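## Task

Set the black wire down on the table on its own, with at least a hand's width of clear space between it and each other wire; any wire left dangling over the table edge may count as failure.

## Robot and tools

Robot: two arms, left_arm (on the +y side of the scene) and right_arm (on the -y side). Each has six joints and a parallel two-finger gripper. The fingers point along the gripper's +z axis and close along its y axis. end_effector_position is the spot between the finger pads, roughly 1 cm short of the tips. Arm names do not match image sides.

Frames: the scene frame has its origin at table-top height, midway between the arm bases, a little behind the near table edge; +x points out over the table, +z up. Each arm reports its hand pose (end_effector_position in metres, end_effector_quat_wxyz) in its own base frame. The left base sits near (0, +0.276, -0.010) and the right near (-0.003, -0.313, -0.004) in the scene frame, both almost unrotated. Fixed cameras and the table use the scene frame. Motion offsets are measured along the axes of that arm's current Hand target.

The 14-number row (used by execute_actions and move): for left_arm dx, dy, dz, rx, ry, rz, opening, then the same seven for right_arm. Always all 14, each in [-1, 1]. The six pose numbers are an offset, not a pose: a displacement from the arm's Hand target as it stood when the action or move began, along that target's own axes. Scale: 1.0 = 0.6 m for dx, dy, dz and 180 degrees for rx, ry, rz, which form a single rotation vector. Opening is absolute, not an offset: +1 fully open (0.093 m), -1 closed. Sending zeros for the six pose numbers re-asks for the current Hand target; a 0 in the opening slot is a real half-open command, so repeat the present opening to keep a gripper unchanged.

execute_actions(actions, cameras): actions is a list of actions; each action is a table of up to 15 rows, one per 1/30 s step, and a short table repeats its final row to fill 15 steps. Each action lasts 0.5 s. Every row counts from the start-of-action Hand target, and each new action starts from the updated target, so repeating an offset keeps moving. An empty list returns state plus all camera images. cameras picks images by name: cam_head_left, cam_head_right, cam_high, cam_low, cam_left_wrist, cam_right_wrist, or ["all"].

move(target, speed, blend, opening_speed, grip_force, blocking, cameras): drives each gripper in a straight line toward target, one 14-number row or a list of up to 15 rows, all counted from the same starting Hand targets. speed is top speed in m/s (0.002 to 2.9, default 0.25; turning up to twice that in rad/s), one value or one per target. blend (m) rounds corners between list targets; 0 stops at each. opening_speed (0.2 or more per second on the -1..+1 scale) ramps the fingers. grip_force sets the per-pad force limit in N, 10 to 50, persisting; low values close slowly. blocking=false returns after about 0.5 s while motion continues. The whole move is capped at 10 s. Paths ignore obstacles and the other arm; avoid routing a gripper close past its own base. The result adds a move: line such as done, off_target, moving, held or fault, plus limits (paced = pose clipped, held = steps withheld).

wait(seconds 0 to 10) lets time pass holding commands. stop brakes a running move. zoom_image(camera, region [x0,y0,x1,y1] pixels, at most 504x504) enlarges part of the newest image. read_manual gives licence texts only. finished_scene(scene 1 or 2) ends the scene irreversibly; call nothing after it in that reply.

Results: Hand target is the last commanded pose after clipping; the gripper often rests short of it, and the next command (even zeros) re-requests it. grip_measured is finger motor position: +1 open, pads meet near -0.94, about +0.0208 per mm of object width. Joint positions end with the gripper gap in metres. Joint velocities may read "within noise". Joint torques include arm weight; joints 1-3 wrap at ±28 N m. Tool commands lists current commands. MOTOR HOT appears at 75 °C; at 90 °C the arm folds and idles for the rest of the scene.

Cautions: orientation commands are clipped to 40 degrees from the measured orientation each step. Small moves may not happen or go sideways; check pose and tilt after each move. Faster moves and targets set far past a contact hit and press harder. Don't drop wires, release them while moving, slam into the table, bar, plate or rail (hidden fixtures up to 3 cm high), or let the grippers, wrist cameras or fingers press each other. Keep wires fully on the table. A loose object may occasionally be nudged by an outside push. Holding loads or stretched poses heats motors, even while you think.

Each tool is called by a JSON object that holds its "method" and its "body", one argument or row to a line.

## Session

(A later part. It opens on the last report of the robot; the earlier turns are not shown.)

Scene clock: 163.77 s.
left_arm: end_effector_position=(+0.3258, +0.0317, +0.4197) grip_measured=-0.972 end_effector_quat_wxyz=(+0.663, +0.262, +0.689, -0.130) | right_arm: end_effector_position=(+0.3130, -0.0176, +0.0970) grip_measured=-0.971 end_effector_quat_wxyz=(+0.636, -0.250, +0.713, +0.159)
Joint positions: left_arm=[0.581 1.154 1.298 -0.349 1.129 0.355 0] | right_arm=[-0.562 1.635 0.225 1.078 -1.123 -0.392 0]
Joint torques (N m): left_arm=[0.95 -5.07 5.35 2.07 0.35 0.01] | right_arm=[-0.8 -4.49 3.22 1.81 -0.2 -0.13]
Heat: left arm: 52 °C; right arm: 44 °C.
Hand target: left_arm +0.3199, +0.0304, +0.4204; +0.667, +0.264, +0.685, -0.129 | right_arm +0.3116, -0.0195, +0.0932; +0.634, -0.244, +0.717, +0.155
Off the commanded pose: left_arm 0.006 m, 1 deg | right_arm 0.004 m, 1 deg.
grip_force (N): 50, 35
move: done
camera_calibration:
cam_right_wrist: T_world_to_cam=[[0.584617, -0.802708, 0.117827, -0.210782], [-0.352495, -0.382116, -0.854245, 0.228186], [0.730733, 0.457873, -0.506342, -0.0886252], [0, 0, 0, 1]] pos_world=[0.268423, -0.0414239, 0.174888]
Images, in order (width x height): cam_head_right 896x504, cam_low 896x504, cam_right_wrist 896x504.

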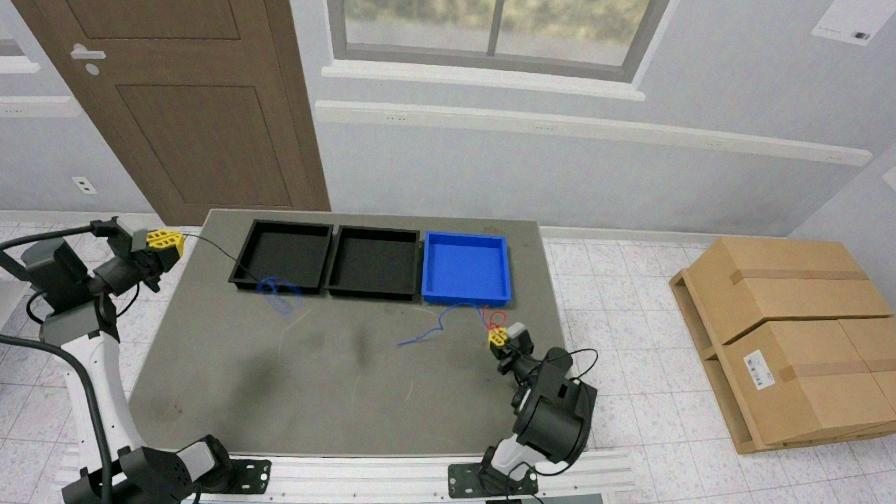

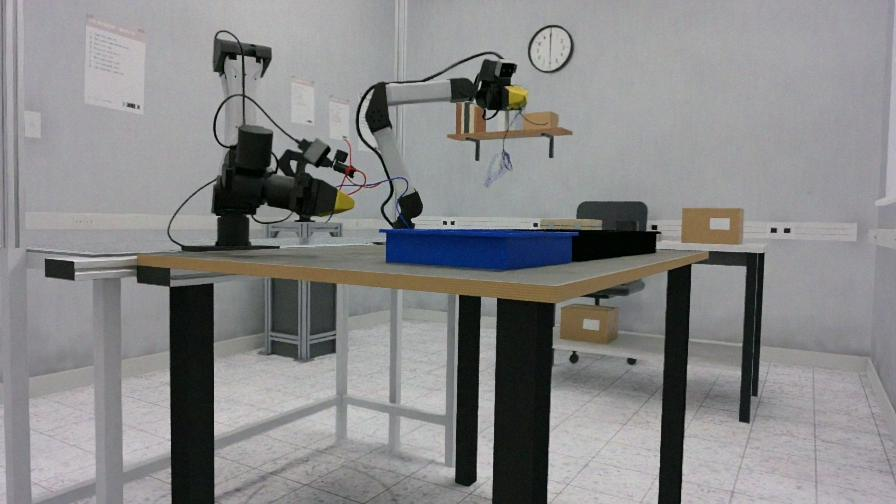

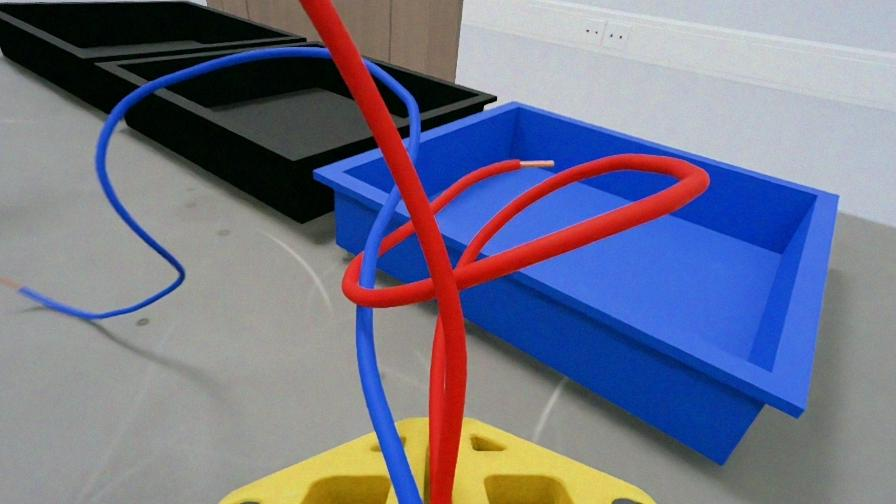

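{"method": "move", "body": {
  "target": [
    [0,0,0,0,0,0,-1.0,0.118,0.01,0.018,0,0.14,0,-1.0],
    [0,0,0,0,0,0,-1.0,0.118,0.01,0.018,0,0.14,0,-0.3],
    [0,0,0,0,0,0,-1.0,0.06,0.01,-0.14,0,0.14,0,-0.3]
  ],
  "speed": 0.12,
  "cameras": ["cam_right_wrist", "cam_low", "cam_head_right"]
}}

{"method": "zoom_image", "body": {
  "camera": "cam_low",
  "region": [380, 40, 580, 240]
}}

{"method": "zoom_image", "body": {
  "camera": "cam_head_right",
  "region": [150, 210, 410, 370]
}}

Scene clock: 179.13 s.
left_arm: end_effector_position=(+0.3258, +0.0317, +0.4199) grip_measured=-0.972 end_effector_quat_wxyz=(+0.663, +0.262, +0.689, -0.130) | right_arm: end_effector_position=(+0.2320, -0.0607, +0.0637) grip_measured=-0.301 end_effector_quat_wxyz=(+0.457, -0.269, +0.842, +0.101)
Joint positions: left_arm=[0.581 1.154 1.298 -0.348 1.13 0.354 0] | right_arm=[-0.865 1.263 0.457 -0.506 -0.951 -1.35 0.031]
Joint torques (N m): left_arm=[0.95 -5.07 5.34 2.06 0.37 0] | right_arm=[-0.59 -2.62 7.87 0.68 -0.73 -0.18]
Heat: left arm: 51 °C; right arm: 44 °C.
Hand target: left_arm +0.3199, +0.0304, +0.4204; +0.667, +0.264, +0.685, -0.129 | right_arm +0.2356, -0.0649, +0.0695; +0.463, -0.272, +0.838, +0.098
Off the commanded pose: left_arm 0.006 m, 1 deg | right_arm 0.008 m, 1 deg.
grip_force (N): 50, 35
move: done
camera_calibration:
cam_right_wrist: T_world_to_cam=[[0.579213, -0.810616, 0.0861042, -0.191268], [-0.653224, -0.524733, -0.545851, 0.196167], [0.487657, 0.259919, -0.833446, 0.0386541], [0, 0, 0, 1]] pos_world=[0.220076, -0.0621566, 0.155763]
Images, in order (width x height): cam_head_right 896x504, cam_low 896x504, cam_right_wrist 896x504.

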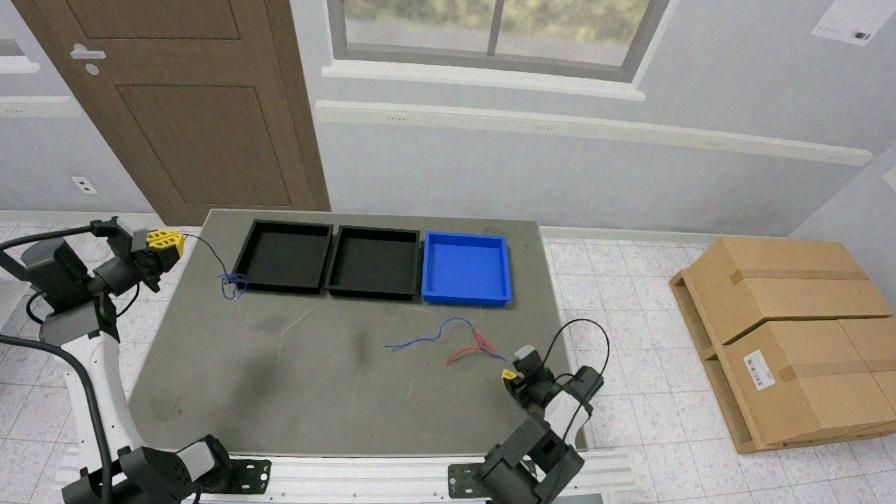

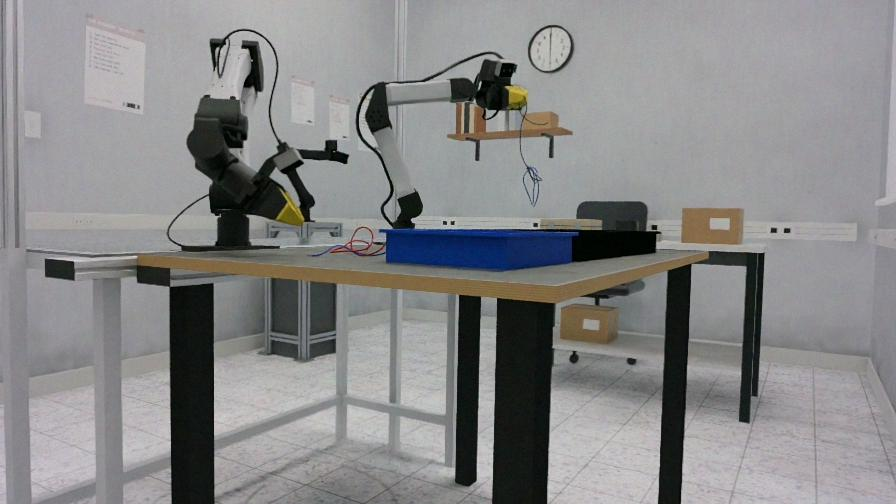

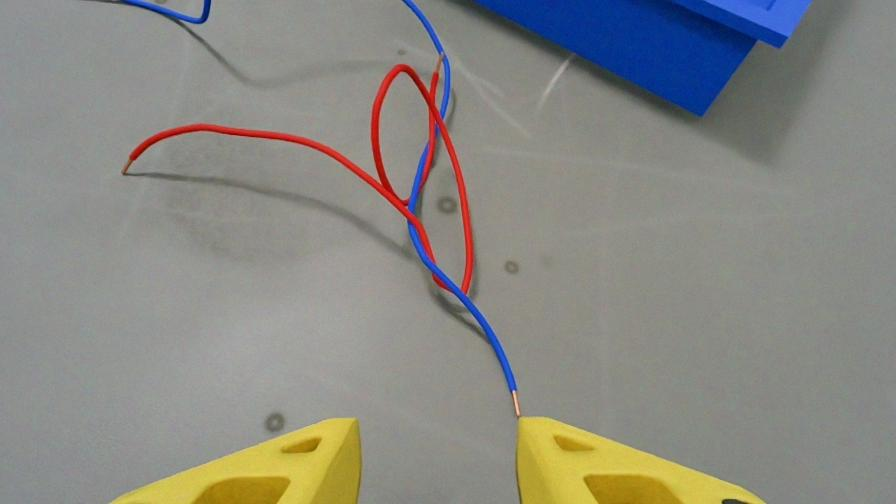

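Scaled by 2.520.

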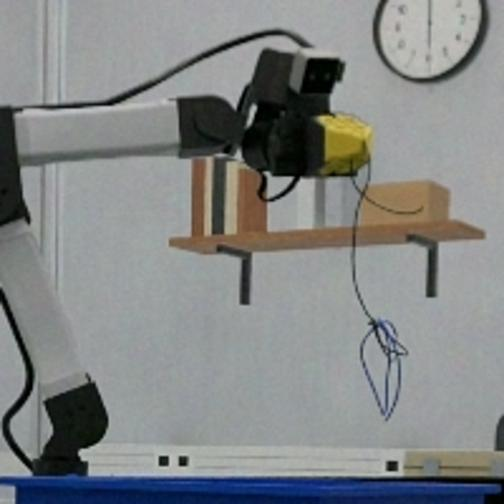

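Scaled by 1.938.

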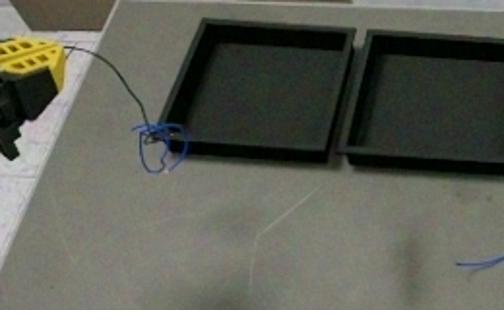

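{"method": "move", "body": {
  "target": [
    [-0.009,-0.068,0.047,0.03,0,0,-1.0,-0.083,-0.009,-0.055,0,0,0,-0.1],
    [-0.046,-0.342,0.237,0.16,0,0,-1.0,-0.39,0.285,0.148,-0.158,-0.137,-0.035,-0.1]
  ],
  "speed": 0.15,
  "blend": [0.03,0],
  "cameras": ["cam_right_wrist", "cam_low", "cam_head_right"]
}}

{"method": "zoom_image", "body": {
  "camera": "cam_right_wrist",
  "region": [300, 0, 600, 300]
}}

Scene clock: 202.10 s.
left_arm: end_effector_position=(+0.3275, -0.2175, +0.3851) grip_measured=-0.972 end_effector_quat_wxyz=(+0.565, +0.421, +0.642, -0.302) | right_arm: end_effector_position=(+0.3000, +0.1981, +0.1925) grip_measured=-0.101 end_effector_quat_wxyz=(+0.545, -0.395, +0.660, +0.332)
Joint positions: left_arm=[-0.283 1.277 1.307 -0.282 0.771 0.268 0] | right_arm=[0.227 1.245 0.511 0.455 -0.84 -0.203 0.04]
Joint torques (N m): left_arm=[-0.84 -4.29 10.04 2.3 0.07 0.01] | right_arm=[0.12 -3.6 8.38 2.06 -0.12 -0.05]
Motor temperatures (°C): left_arm=[27 42 45 51 31 30 29] | right_arm=[26 35 48 38 27 30 28]
Heat: left arm: 51 °C; right arm: 48 °C.
Hand target: left_arm +0.3296, -0.2198, +0.4005; +0.580, +0.422, +0.631, -0.295 | right_arm +0.3052, +0.2000, +0.1996; +0.553, -0.394, +0.656, +0.330
Off the commanded pose: left_arm 0.016 m, 2 deg | right_arm 0.009 m, 1 deg.
grip_force (N): 50, 35
move: off_target (left_arm)
camera_calibration:
cam_right_wrist: T_world_to_cam=[[0.899975, -0.435552, 0.018417, -0.189378], [-0.223073, -0.496407, -0.838939, 0.368524], [0.374544, 0.750915, -0.543914, -0.0734398], [0, 0, 0, 1]] pos_world=[0.280149, 0.155601, 0.272712]
Images, in order (width x height): cam_head_right 896x504, cam_low 896x504, cam_right_wrist 896x504.

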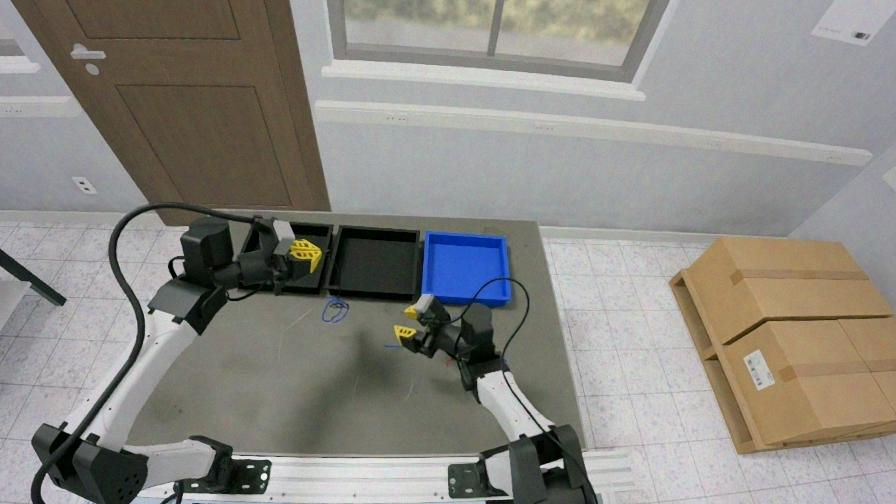

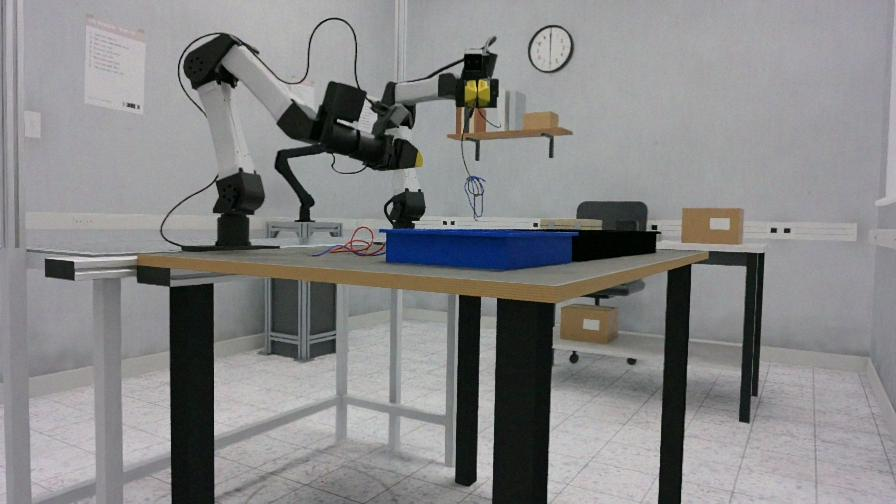

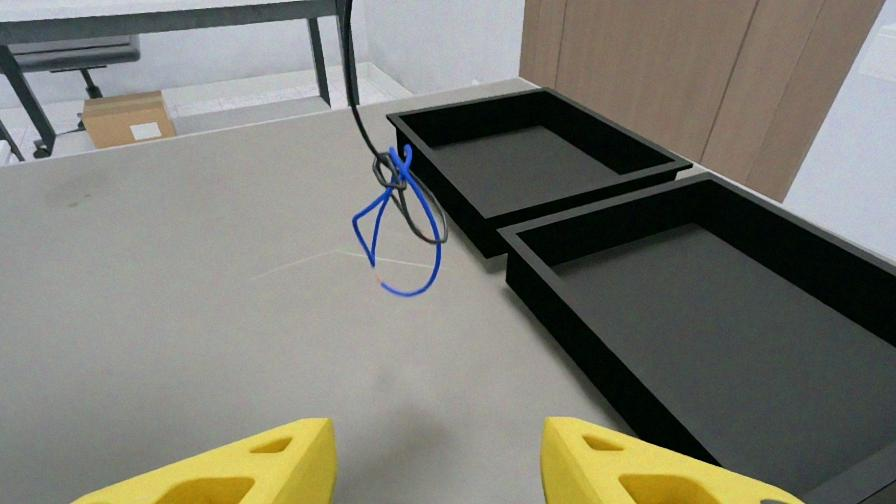

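Scaled by 1.680.

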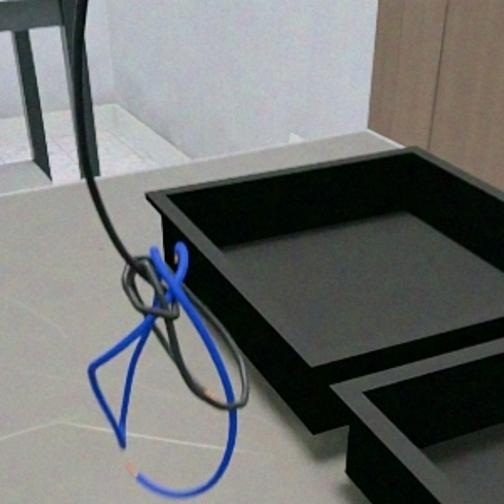

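{"method": "execute_actions", "body": {
  "actions": [],
  "cameras": ["cam_head_right","cam_high","cam_right_wrist","cam_left_wrist"]
}}

Scene clock: 225.63 s.
left_arm: end_effector_position=(+0.3275, -0.2175, +0.3851) grip_measured=-0.972 end_effector_quat_wxyz=(+0.565, +0.421, +0.642, -0.302) | right_arm: end_effector_position=(+0.3000, +0.1981, +0.1926) grip_measured=-0.101 end_effector_quat_wxyz=(+0.546, -0.395, +0.660, +0.332)
Joint positions: left_arm=[-0.283 1.277 1.307 -0.282 0.771 0.268 0] | right_arm=[0.227 1.245 0.511 0.455 -0.84 -0.203 0.04]
Joint velocities: within noise
Joint torques (N m): left_arm=[-0.84 -4.29 10.04 2.3 0.06 0.01] | right_arm=[0.09 -3.7 8.39 2.07 -0.14 -0.05]
Motor temperatures (°C): left_arm=[27 41 48 52 31 30 29] | right_arm=[26 35 48 42 27 30 27]
Heat: left arm: 52 °C; right arm: 48 °C.
Hand target: left_arm +0.3296, -0.2198, +0.4005; +0.580, +0.422, +0.631, -0.295 | right_arm +0.3052, +0.2001, +0.1995; +0.553, -0.394, +0.656, +0.330
Tool commands: left_gripper/opening=-1.0 right_gripper/opening=-0.1
Off the commanded pose: left_arm 0.016 m, 2 deg | right_arm 0.009 m, 1 deg.
grip_force (N): 50, 35
camera_calibration:
cam_left_wrist: T_world_to_cam=[[-0.885758, -0.456768, -0.0824392, 0.220492], [-0.200723, 0.537107, -0.819284, 0.537083], [0.418501, -0.70914, -0.56743, 0.00515694], [0, 0, 0, 1]] pos_world=[0.300949, -0.1841, 0.461127]
cam_right_wrist: T_world_to_cam=[[0.899941, -0.435628, 0.0183103, -0.189419], [-0.223084, -0.496126, -0.839102, 0.368633], [0.374621, 0.751058, -0.543665, -0.0735348], [0, 0, 0, 1]] pos_world=[0.280249, 0.155601, 0.272811]
Images, in order (width x height): cam_head_right 896x504, cam_high 896x504, cam_left_wrist 896x504, cam_right_wrist 896x504.

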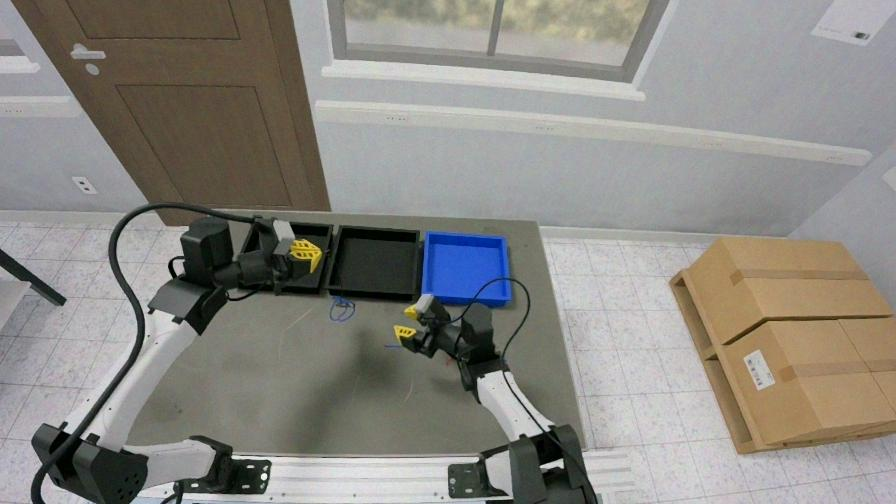

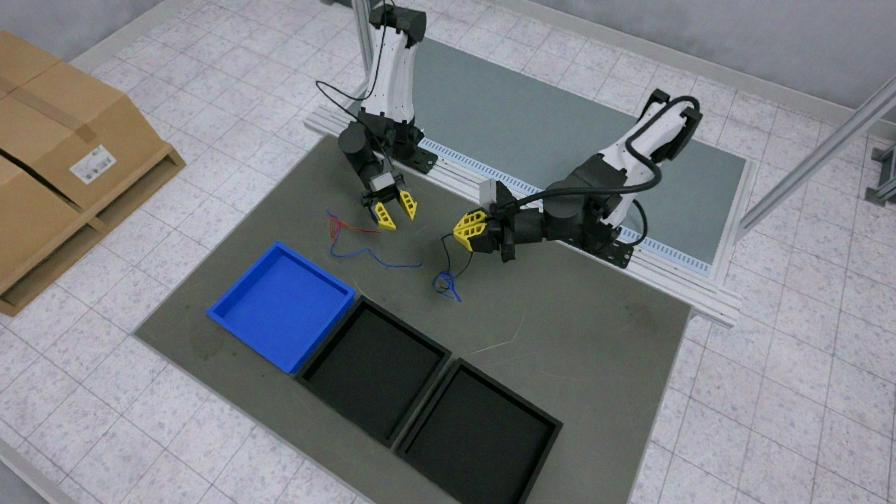

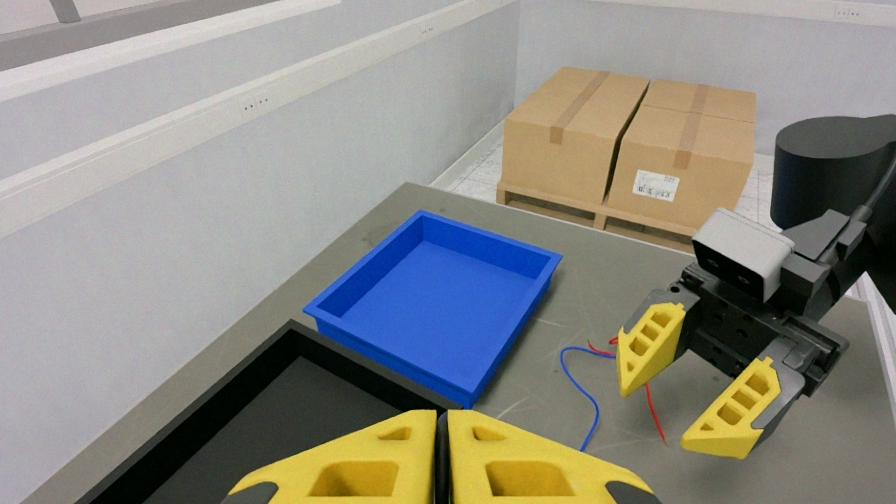

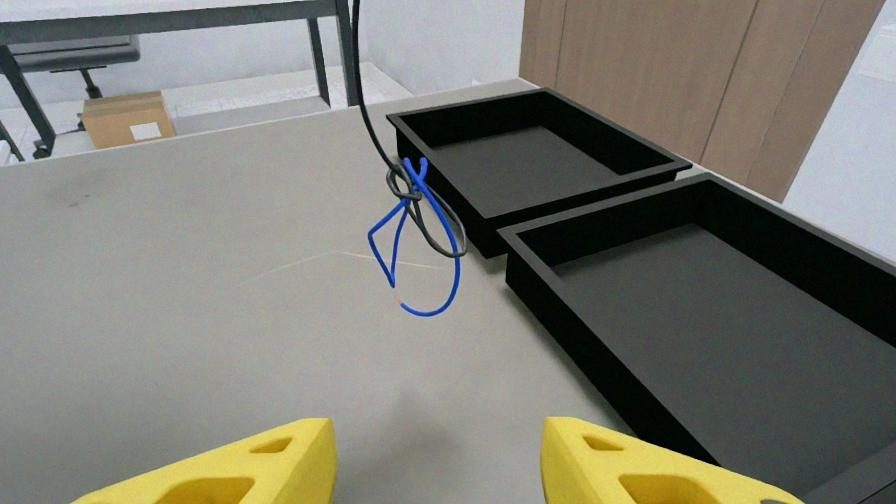

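{"method": "zoom_image", "body": {
  "camera": "cam_right_wrist",
  "region": [310, 120, 530, 340]
}}

{"method": "zoom_image", "body": {
  "camera": "cam_high",
  "region": [400, 200, 530, 320]
}}

Scaled by 2.291.

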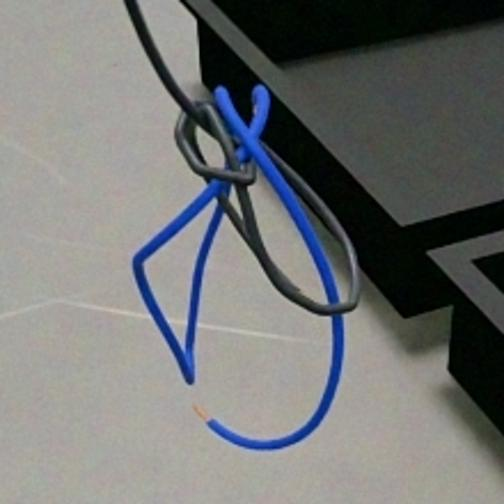

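Scaled by 3.877.

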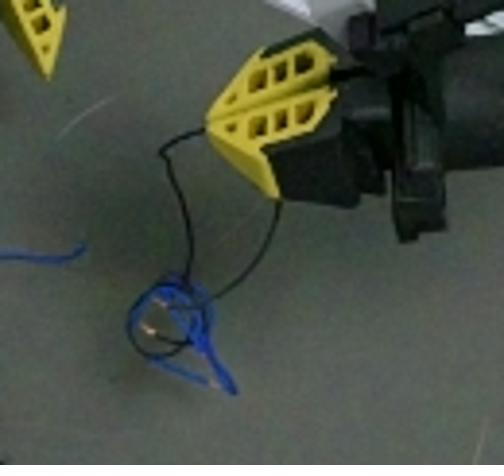

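{"method": "execute_actions", "body": {
  "actions": [],
  "cameras": ["cam_low","cam_head_left","cam_head_right"]
}}

{"method": "zoom_image", "body": {
  "camera": "cam_low",
  "region": [380, 80, 640, 300]
}}

{"method": "zoom_image", "body": {
  "camera": "cam_head_right",
  "region": [290, 210, 450, 340]
}}

Scene clock: 233.17 s.
left_arm: end_effector_position=(+0.3275, -0.2175, +0.3851) grip_measured=-0.972 end_effector_quat_wxyz=(+0.565, +0.421, +0.642, -0.302) | right_arm: end_effector_position=(+0.3000, +0.1981, +0.1926) grip_measured=-0.101 end_effector_quat_wxyz=(+0.546, -0.395, +0.660, +0.332)
Joint positions: left_arm=[-0.283 1.277 1.307 -0.282 0.771 0.268 0] | right_arm=[0.227 1.245 0.511 0.455 -0.84 -0.203 0.04]
Joint velocities: within noise
Joint torques (N m): left_arm=[-0.84 -4.27 10.02 2.3 0.07 0] | right_arm=[0.14 -3.66 8.4 2.07 -0.14 -0.05]
Motor temperatures (°C): left_arm=[27 40 49 52 31 30 29] | right_arm=[26 34 49 43 27 30 27]
Heat: left arm: 52 °C; right arm: 49 °C.
Hand target: left_arm +0.3296, -0.2198, +0.4005; +0.580, +0.422, +0.631, -0.295 | right_arm +0.3052, +0.2001, +0.1995; +0.553, -0.394, +0.656, +0.330
Tool commands: left_gripper/opening=-1.0 right_gripper/opening=-0.1
Off the commanded pose: left_arm 0.016 m, 2 deg | right_arm 0.009 m, 1 deg.
grip_force (N): 50, 35
Images, in order (width x height): cam_head_left 896x504, cam_head_right 896x504, cam_low 896x504.

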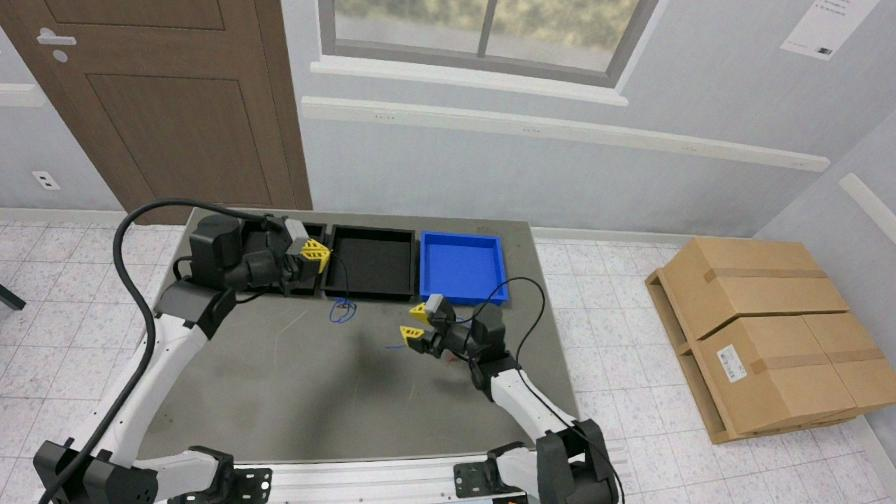

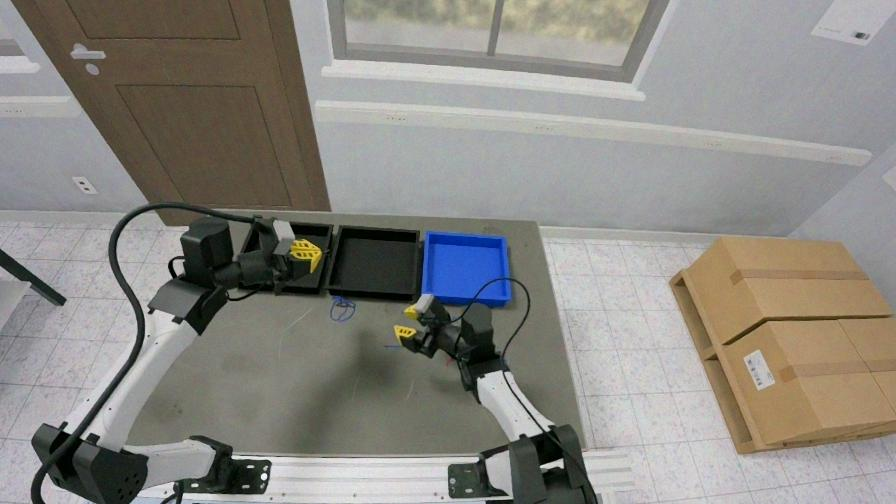

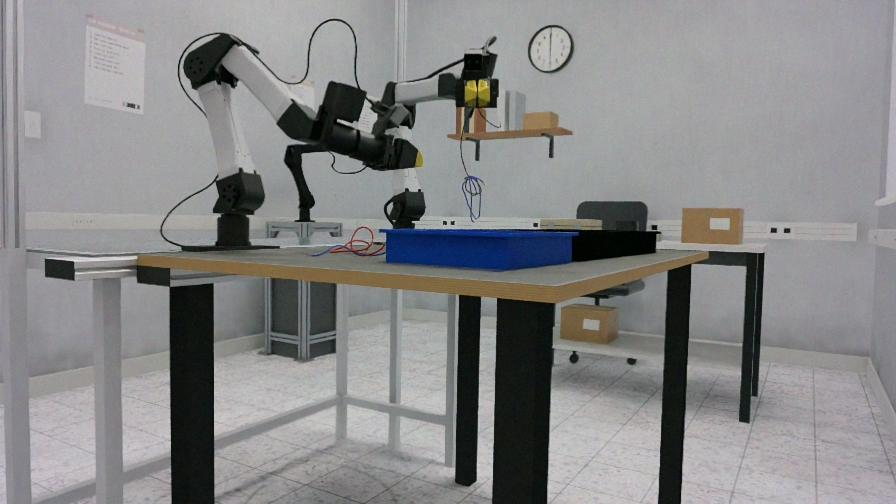

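Scaled by 1.938.

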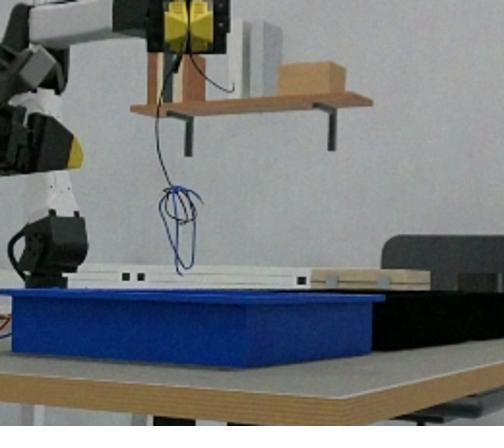

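Scaled by 3.150.

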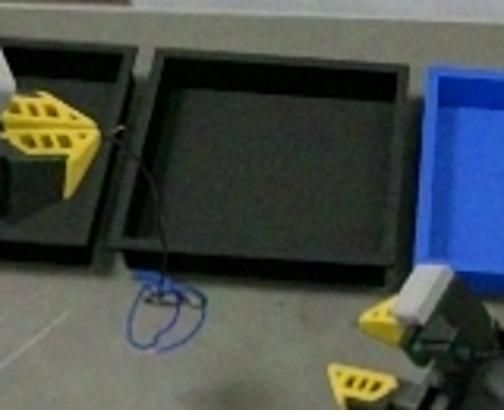

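{"method": "move", "body": {
  "target": [
    [0,0,0,0,0,0,-1,0.0955,0.0292,0.1065,0,0,0,1],
    [0,0,0,0,0,0,-1,0.0932,0.0253,0.2845,0,0,0,1]
  ],
  "speed": [0.15,0.1],
  "blend": [0.02,0],
  "cameras": ["cam_right_wrist","cam_low","cam_high"]
}}

{"method": "zoom_image", "body": {
  "camera": "cam_low",
  "region": [390, 90, 550, 250]
}}

{"method": "zoom_image", "body": {
  "camera": "cam_high",
  "region": [360, 190, 520, 320]
}}

{"method": "zoom_image", "body": {
  "camera": "cam_right_wrist",
  "region": [250, 200, 600, 504]
}}

Scene clock: 262.37 s.
left_arm: end_effector_position=(+0.3275, -0.2175, +0.3851) grip_measured=-0.972 end_effector_quat_wxyz=(+0.565, +0.421, +0.642, -0.302) | right_arm: end_effector_position=(+0.3612, +0.3440, +0.1150) grip_measured=+1.000 end_effector_quat_wxyz=(+0.552, -0.400, +0.653, +0.330)
Joint positions: left_arm=[-0.283 1.277 1.307 -0.282 0.771 0.268 0] | right_arm=[0.606 1.957 0.802 0.96 -0.475 -0.1 0.093]
Joint torques (N m): left_arm=[-0.84 -4.26 10.03 2.3 0.07 0.01] | right_arm=[-0.24 -8.66 7.41 2.06 -0.08 -0.04]
Heat: left arm: 53 °C; right arm: 50 °C.
Hand target: left_arm +0.3296, -0.2198, +0.4004; +0.580, +0.422, +0.631, -0.295 | right_arm +0.3670, +0.3470, +0.1153; +0.553, -0.394, +0.656, +0.330
Off the commanded pose: left_arm 0.016 m, 2 deg | right_arm 0.006 m, 1 deg.
grip_force (N): 50, 35
move: off_target (left_arm)
camera_calibration:
cam_right_wrist: T_world_to_cam=[[0.901574, -0.431126, 0.0359909, -0.183662], [-0.202908, -0.494861, -0.84495, 0.382483], [0.38209, 0.754482, -0.533633, -0.253303], [0, 0, 0, 1]] pos_world=[0.339978, 0.301207, 0.194619]
Images, in order (width x height): cam_high 896x504, cam_low 896x504, cam_right_wrist 896x504.

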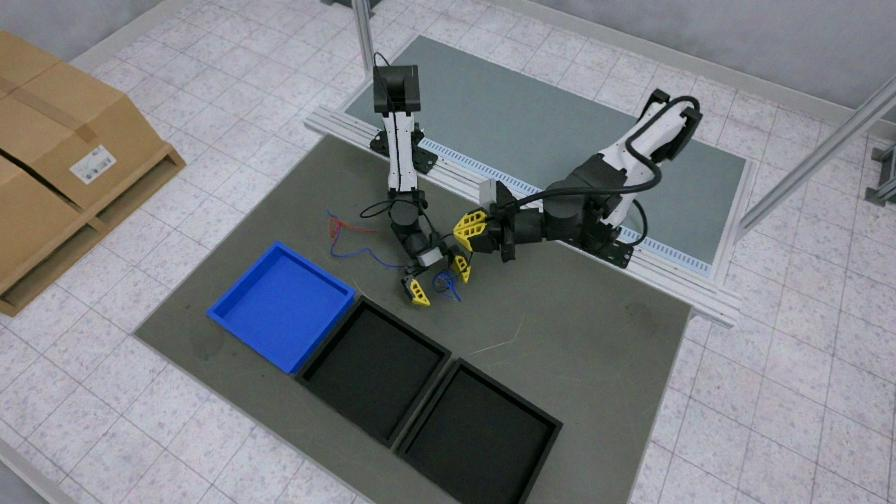

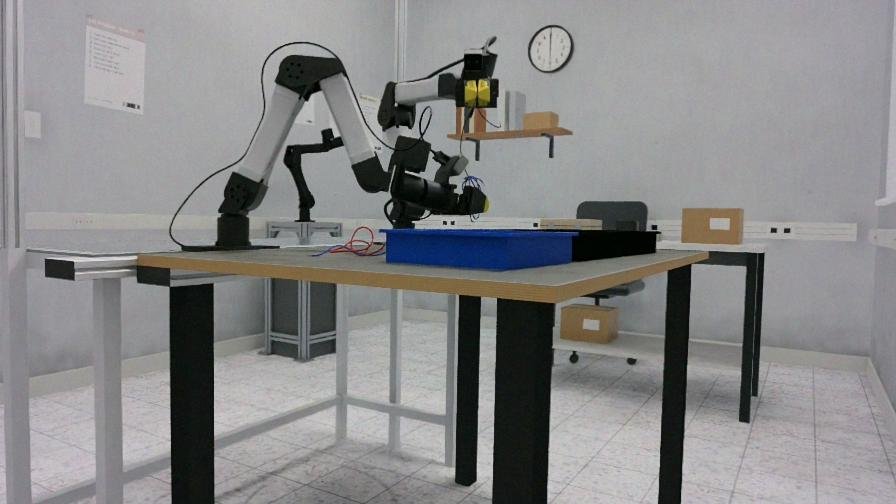

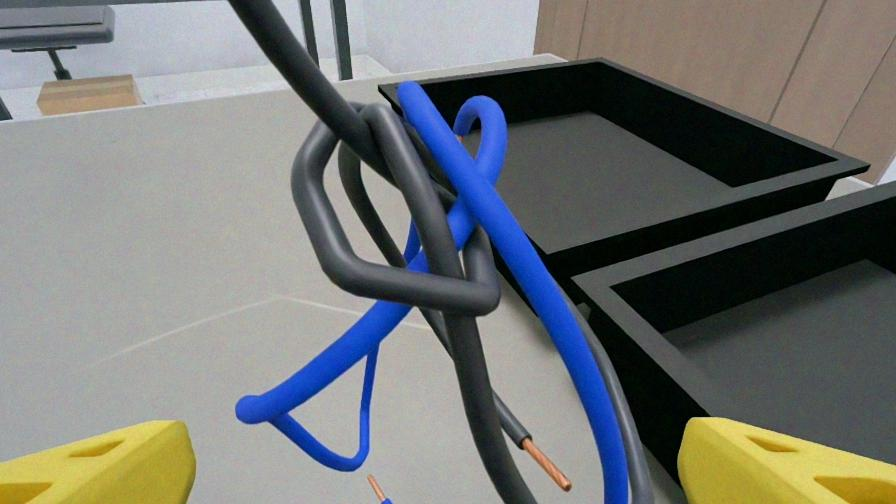

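Scaled by 3.150.

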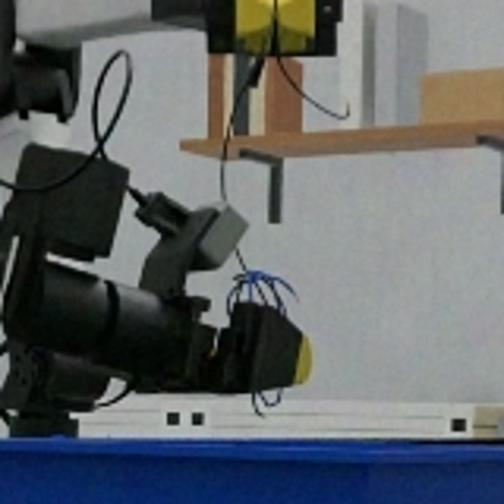

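Scaled by 3.150.

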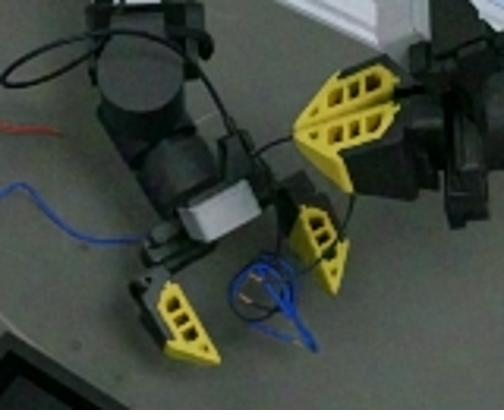

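Scaled by 1.440.

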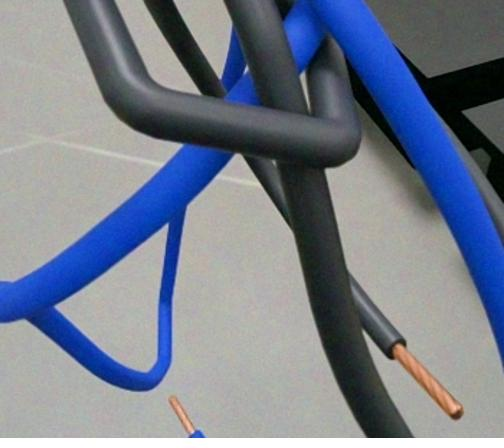

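{"method": "move", "body": {
  "target": [
    [0,0,0,0,0,0,-1,0.0115,0,0.0118,0,0,0,1],
    [0,0,0,0,0,0,-1,0.0115,0,0.0118,0,0,0,-1]
  ],
  "speed": 0.06,
  "opening_speed": 0.9,
  "cameras": ["cam_right_wrist","cam_low"]
}}

{"method": "zoom_image", "body": {
  "camera": "cam_low",
  "region": [390, 90, 550, 250]
}}

Scene clock: 298.20 s.
left_arm: end_effector_position=(+0.3275, -0.2176, +0.3851) grip_measured=-0.972 end_effector_quat_wxyz=(+0.566, +0.421, +0.642, -0.302) | right_arm: end_effector_position=(+0.3640, +0.3479, +0.1032) grip_measured=-0.971 end_effector_quat_wxyz=(+0.546, -0.399, +0.659, +0.329)
Joint positions: left_arm=[-0.283 1.277 1.307 -0.282 0.771 0.268 0] | right_arm=[0.612 1.997 0.819 0.966 -0.467 -0.098 0]
Joint torques (N m): left_arm=[-0.83 -4.29 10.04 2.29 0.06 0] | right_arm=[-0.01 -8.98 7.32 2.26 -0.05 -0.03]
Motor temperatures (°C): left_arm=[27 39 53 55 31 30 29] | right_arm=[26 39 49 43 26 30 27]
Heat: left arm: 55 °C; right arm: 49 °C.
Hand target: left_arm +0.3296, -0.2198, +0.4005; +0.580, +0.422, +0.631, -0.295 | right_arm +0.3698, +0.3520, +0.1072; +0.553, -0.394, +0.656, +0.330
Off the commanded pose: left_arm 0.016 m, 2 deg | right_arm 0.008 m, 1 deg.
grip_force (N): 50, 35
move: off_target (left_arm)
camera_calibration:
cam_right_wrist: T_world_to_cam=[[0.900993, -0.432977, 0.0272398, -0.182328], [-0.216589, -0.503333, -0.836508, 0.382099], [0.375899, 0.747788, -0.547278, -0.257581], [0, 0, 0, 1]] pos_world=[0.34386, 0.305995, 0.183627]
Images, in order (width x height): cam_low 896x504, cam_right_wrist 896x504.

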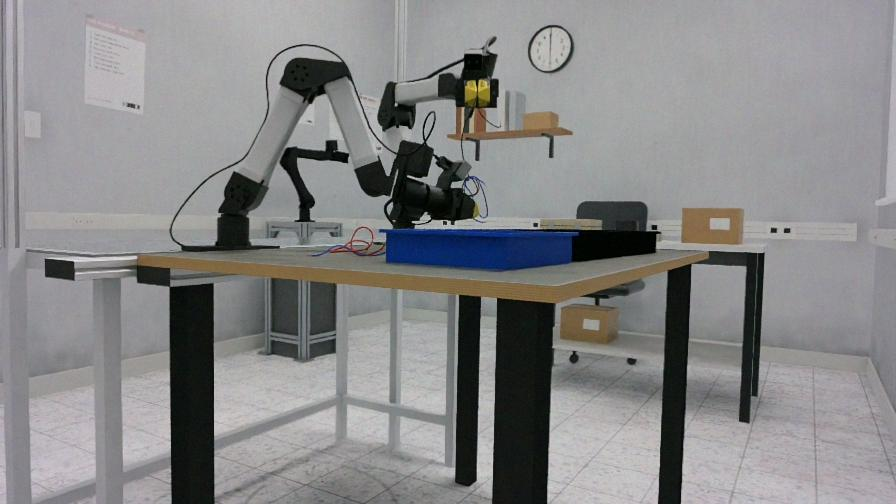

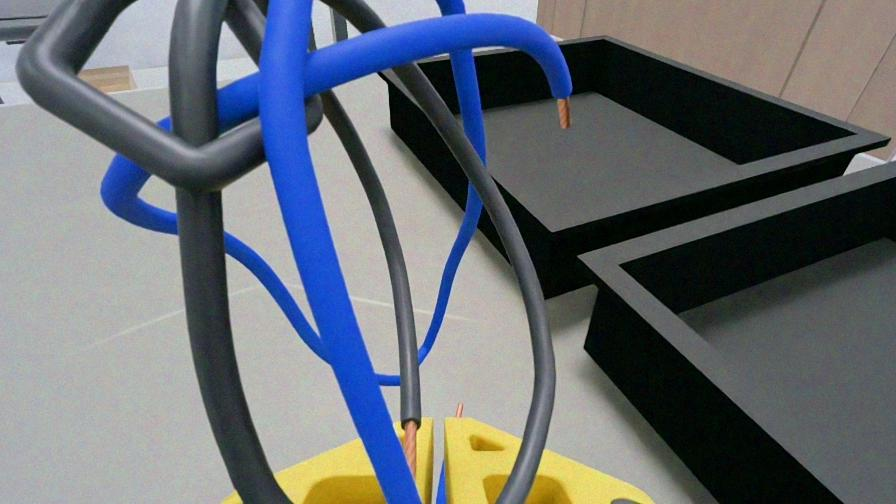

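Scaled by 3.150.

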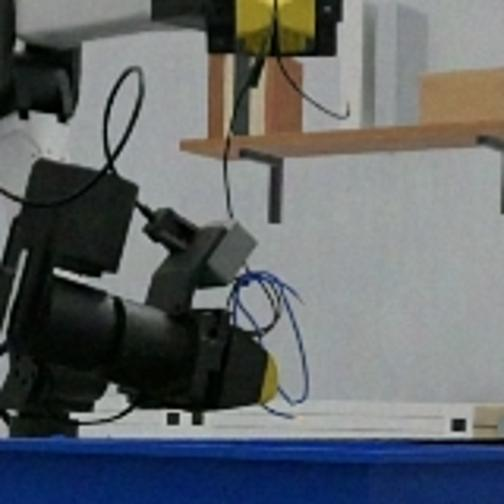

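{"method": "move", "body": {
  "target": [0,0,0,0,0,0,-1,0.0975,-0.0098,-0.0735,0,0,0,-1],
  "speed": 0.06,
  "cameras": ["cam_right_wrist","cam_low","cam_left_wrist"]
}}

{"method": "zoom_image", "body": {
  "camera": "cam_low",
  "region": [390, 90, 550, 250]
}}

Scene clock: 308.67 s.
left_arm: end_effector_position=(+0.3275, -0.2175, +0.3851) grip_measured=-0.972 end_effector_quat_wxyz=(+0.566, +0.421, +0.642, -0.301) | right_arm: end_effector_position=(+0.3511, +0.3054, +0.0632) grip_measured=-0.971 end_effector_quat_wxyz=(+0.555, -0.392, +0.654, +0.332)
Joint positions: left_arm=[-0.283 1.277 1.307 -0.282 0.771 0.268 0] | right_arm=[0.528 2.104 0.653 1.259 -0.543 -0.101 0]
Joint torques (N m): left_arm=[-0.84 -4.27 10.02 2.29 0.07 0.01] | right_arm=[-0.79 -8.39 3.32 2.26 -0.19 -0.25]
Motor temperatures (°C): left_arm=[27 39 54 55 31 30 29] | right_arm=[26 39 49 44 26 30 27]
Heat: left arm: 55 °C; right arm: 49 °C.
Hand target: left_arm +0.3296, -0.2198, +0.4004; +0.580, +0.422, +0.631, -0.295 | right_arm +0.3499, +0.3021, +0.0572; +0.553, -0.394, +0.656, +0.330
Off the commanded pose: left_arm 0.016 m, 2 deg | right_arm 0.007 m, 0 deg.
grip_force (N): 50, 35
move: off_target (left_arm)
camera_calibration:
cam_left_wrist: T_world_to_cam=[[-0.88559, -0.457045, -0.0827029, 0.220523], [-0.200614, 0.536987, -0.81939, 0.53716], [0.418908, -0.709052, -0.56724, 0.00501902], [0, 0, 0, 1]] pos_world=[0.300952, -0.1841, 0.461228]
cam_right_wrist: T_world_to_cam=[[0.896868, -0.441474, 0.0269736, -0.183872], [-0.211824, -0.482263, -0.850031, 0.317182], [0.388275, 0.756653, -0.526041, -0.251268], [0, 0, 0, 1]] pos_world=[0.329656, 0.261913, 0.142397]
Images, in order (width x height): cam_low 896x504, cam_left_wrist 896x504, cam_right_wrist 896x504.

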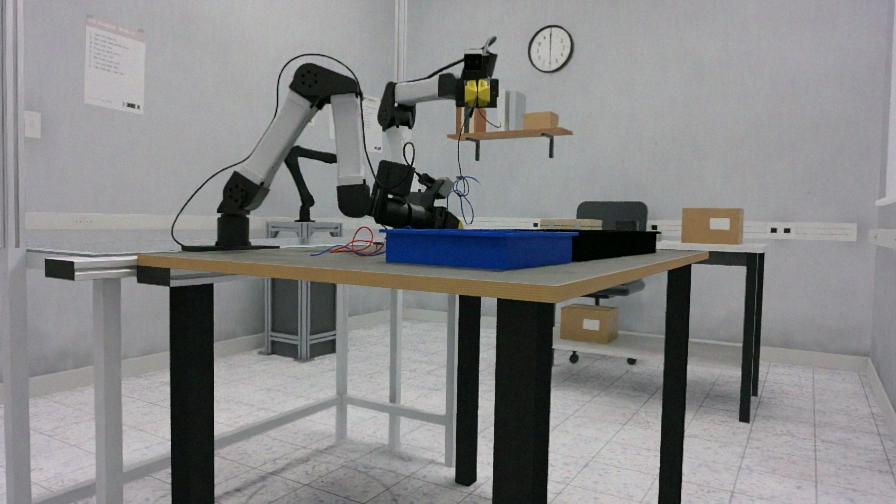

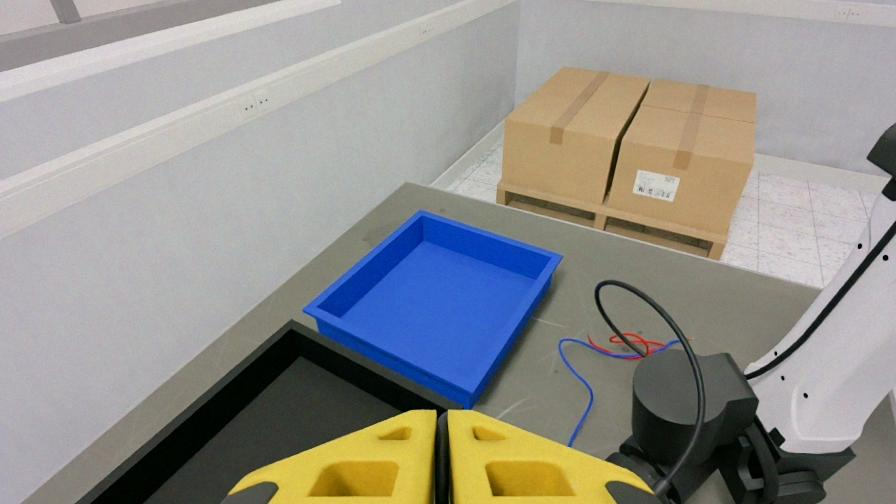

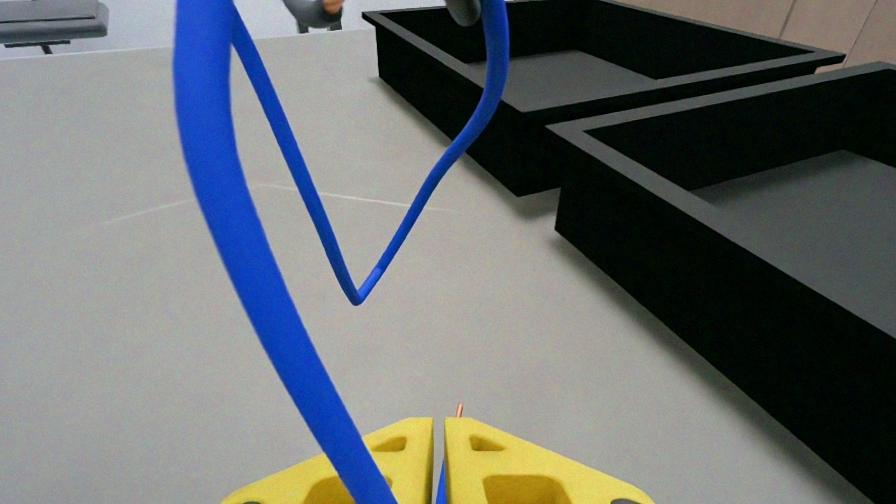

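Scaled by 3.150.

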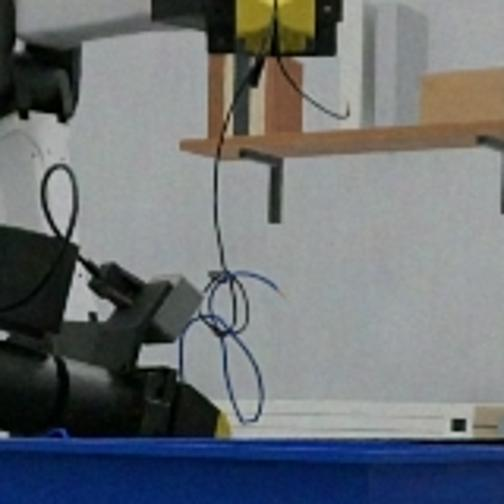

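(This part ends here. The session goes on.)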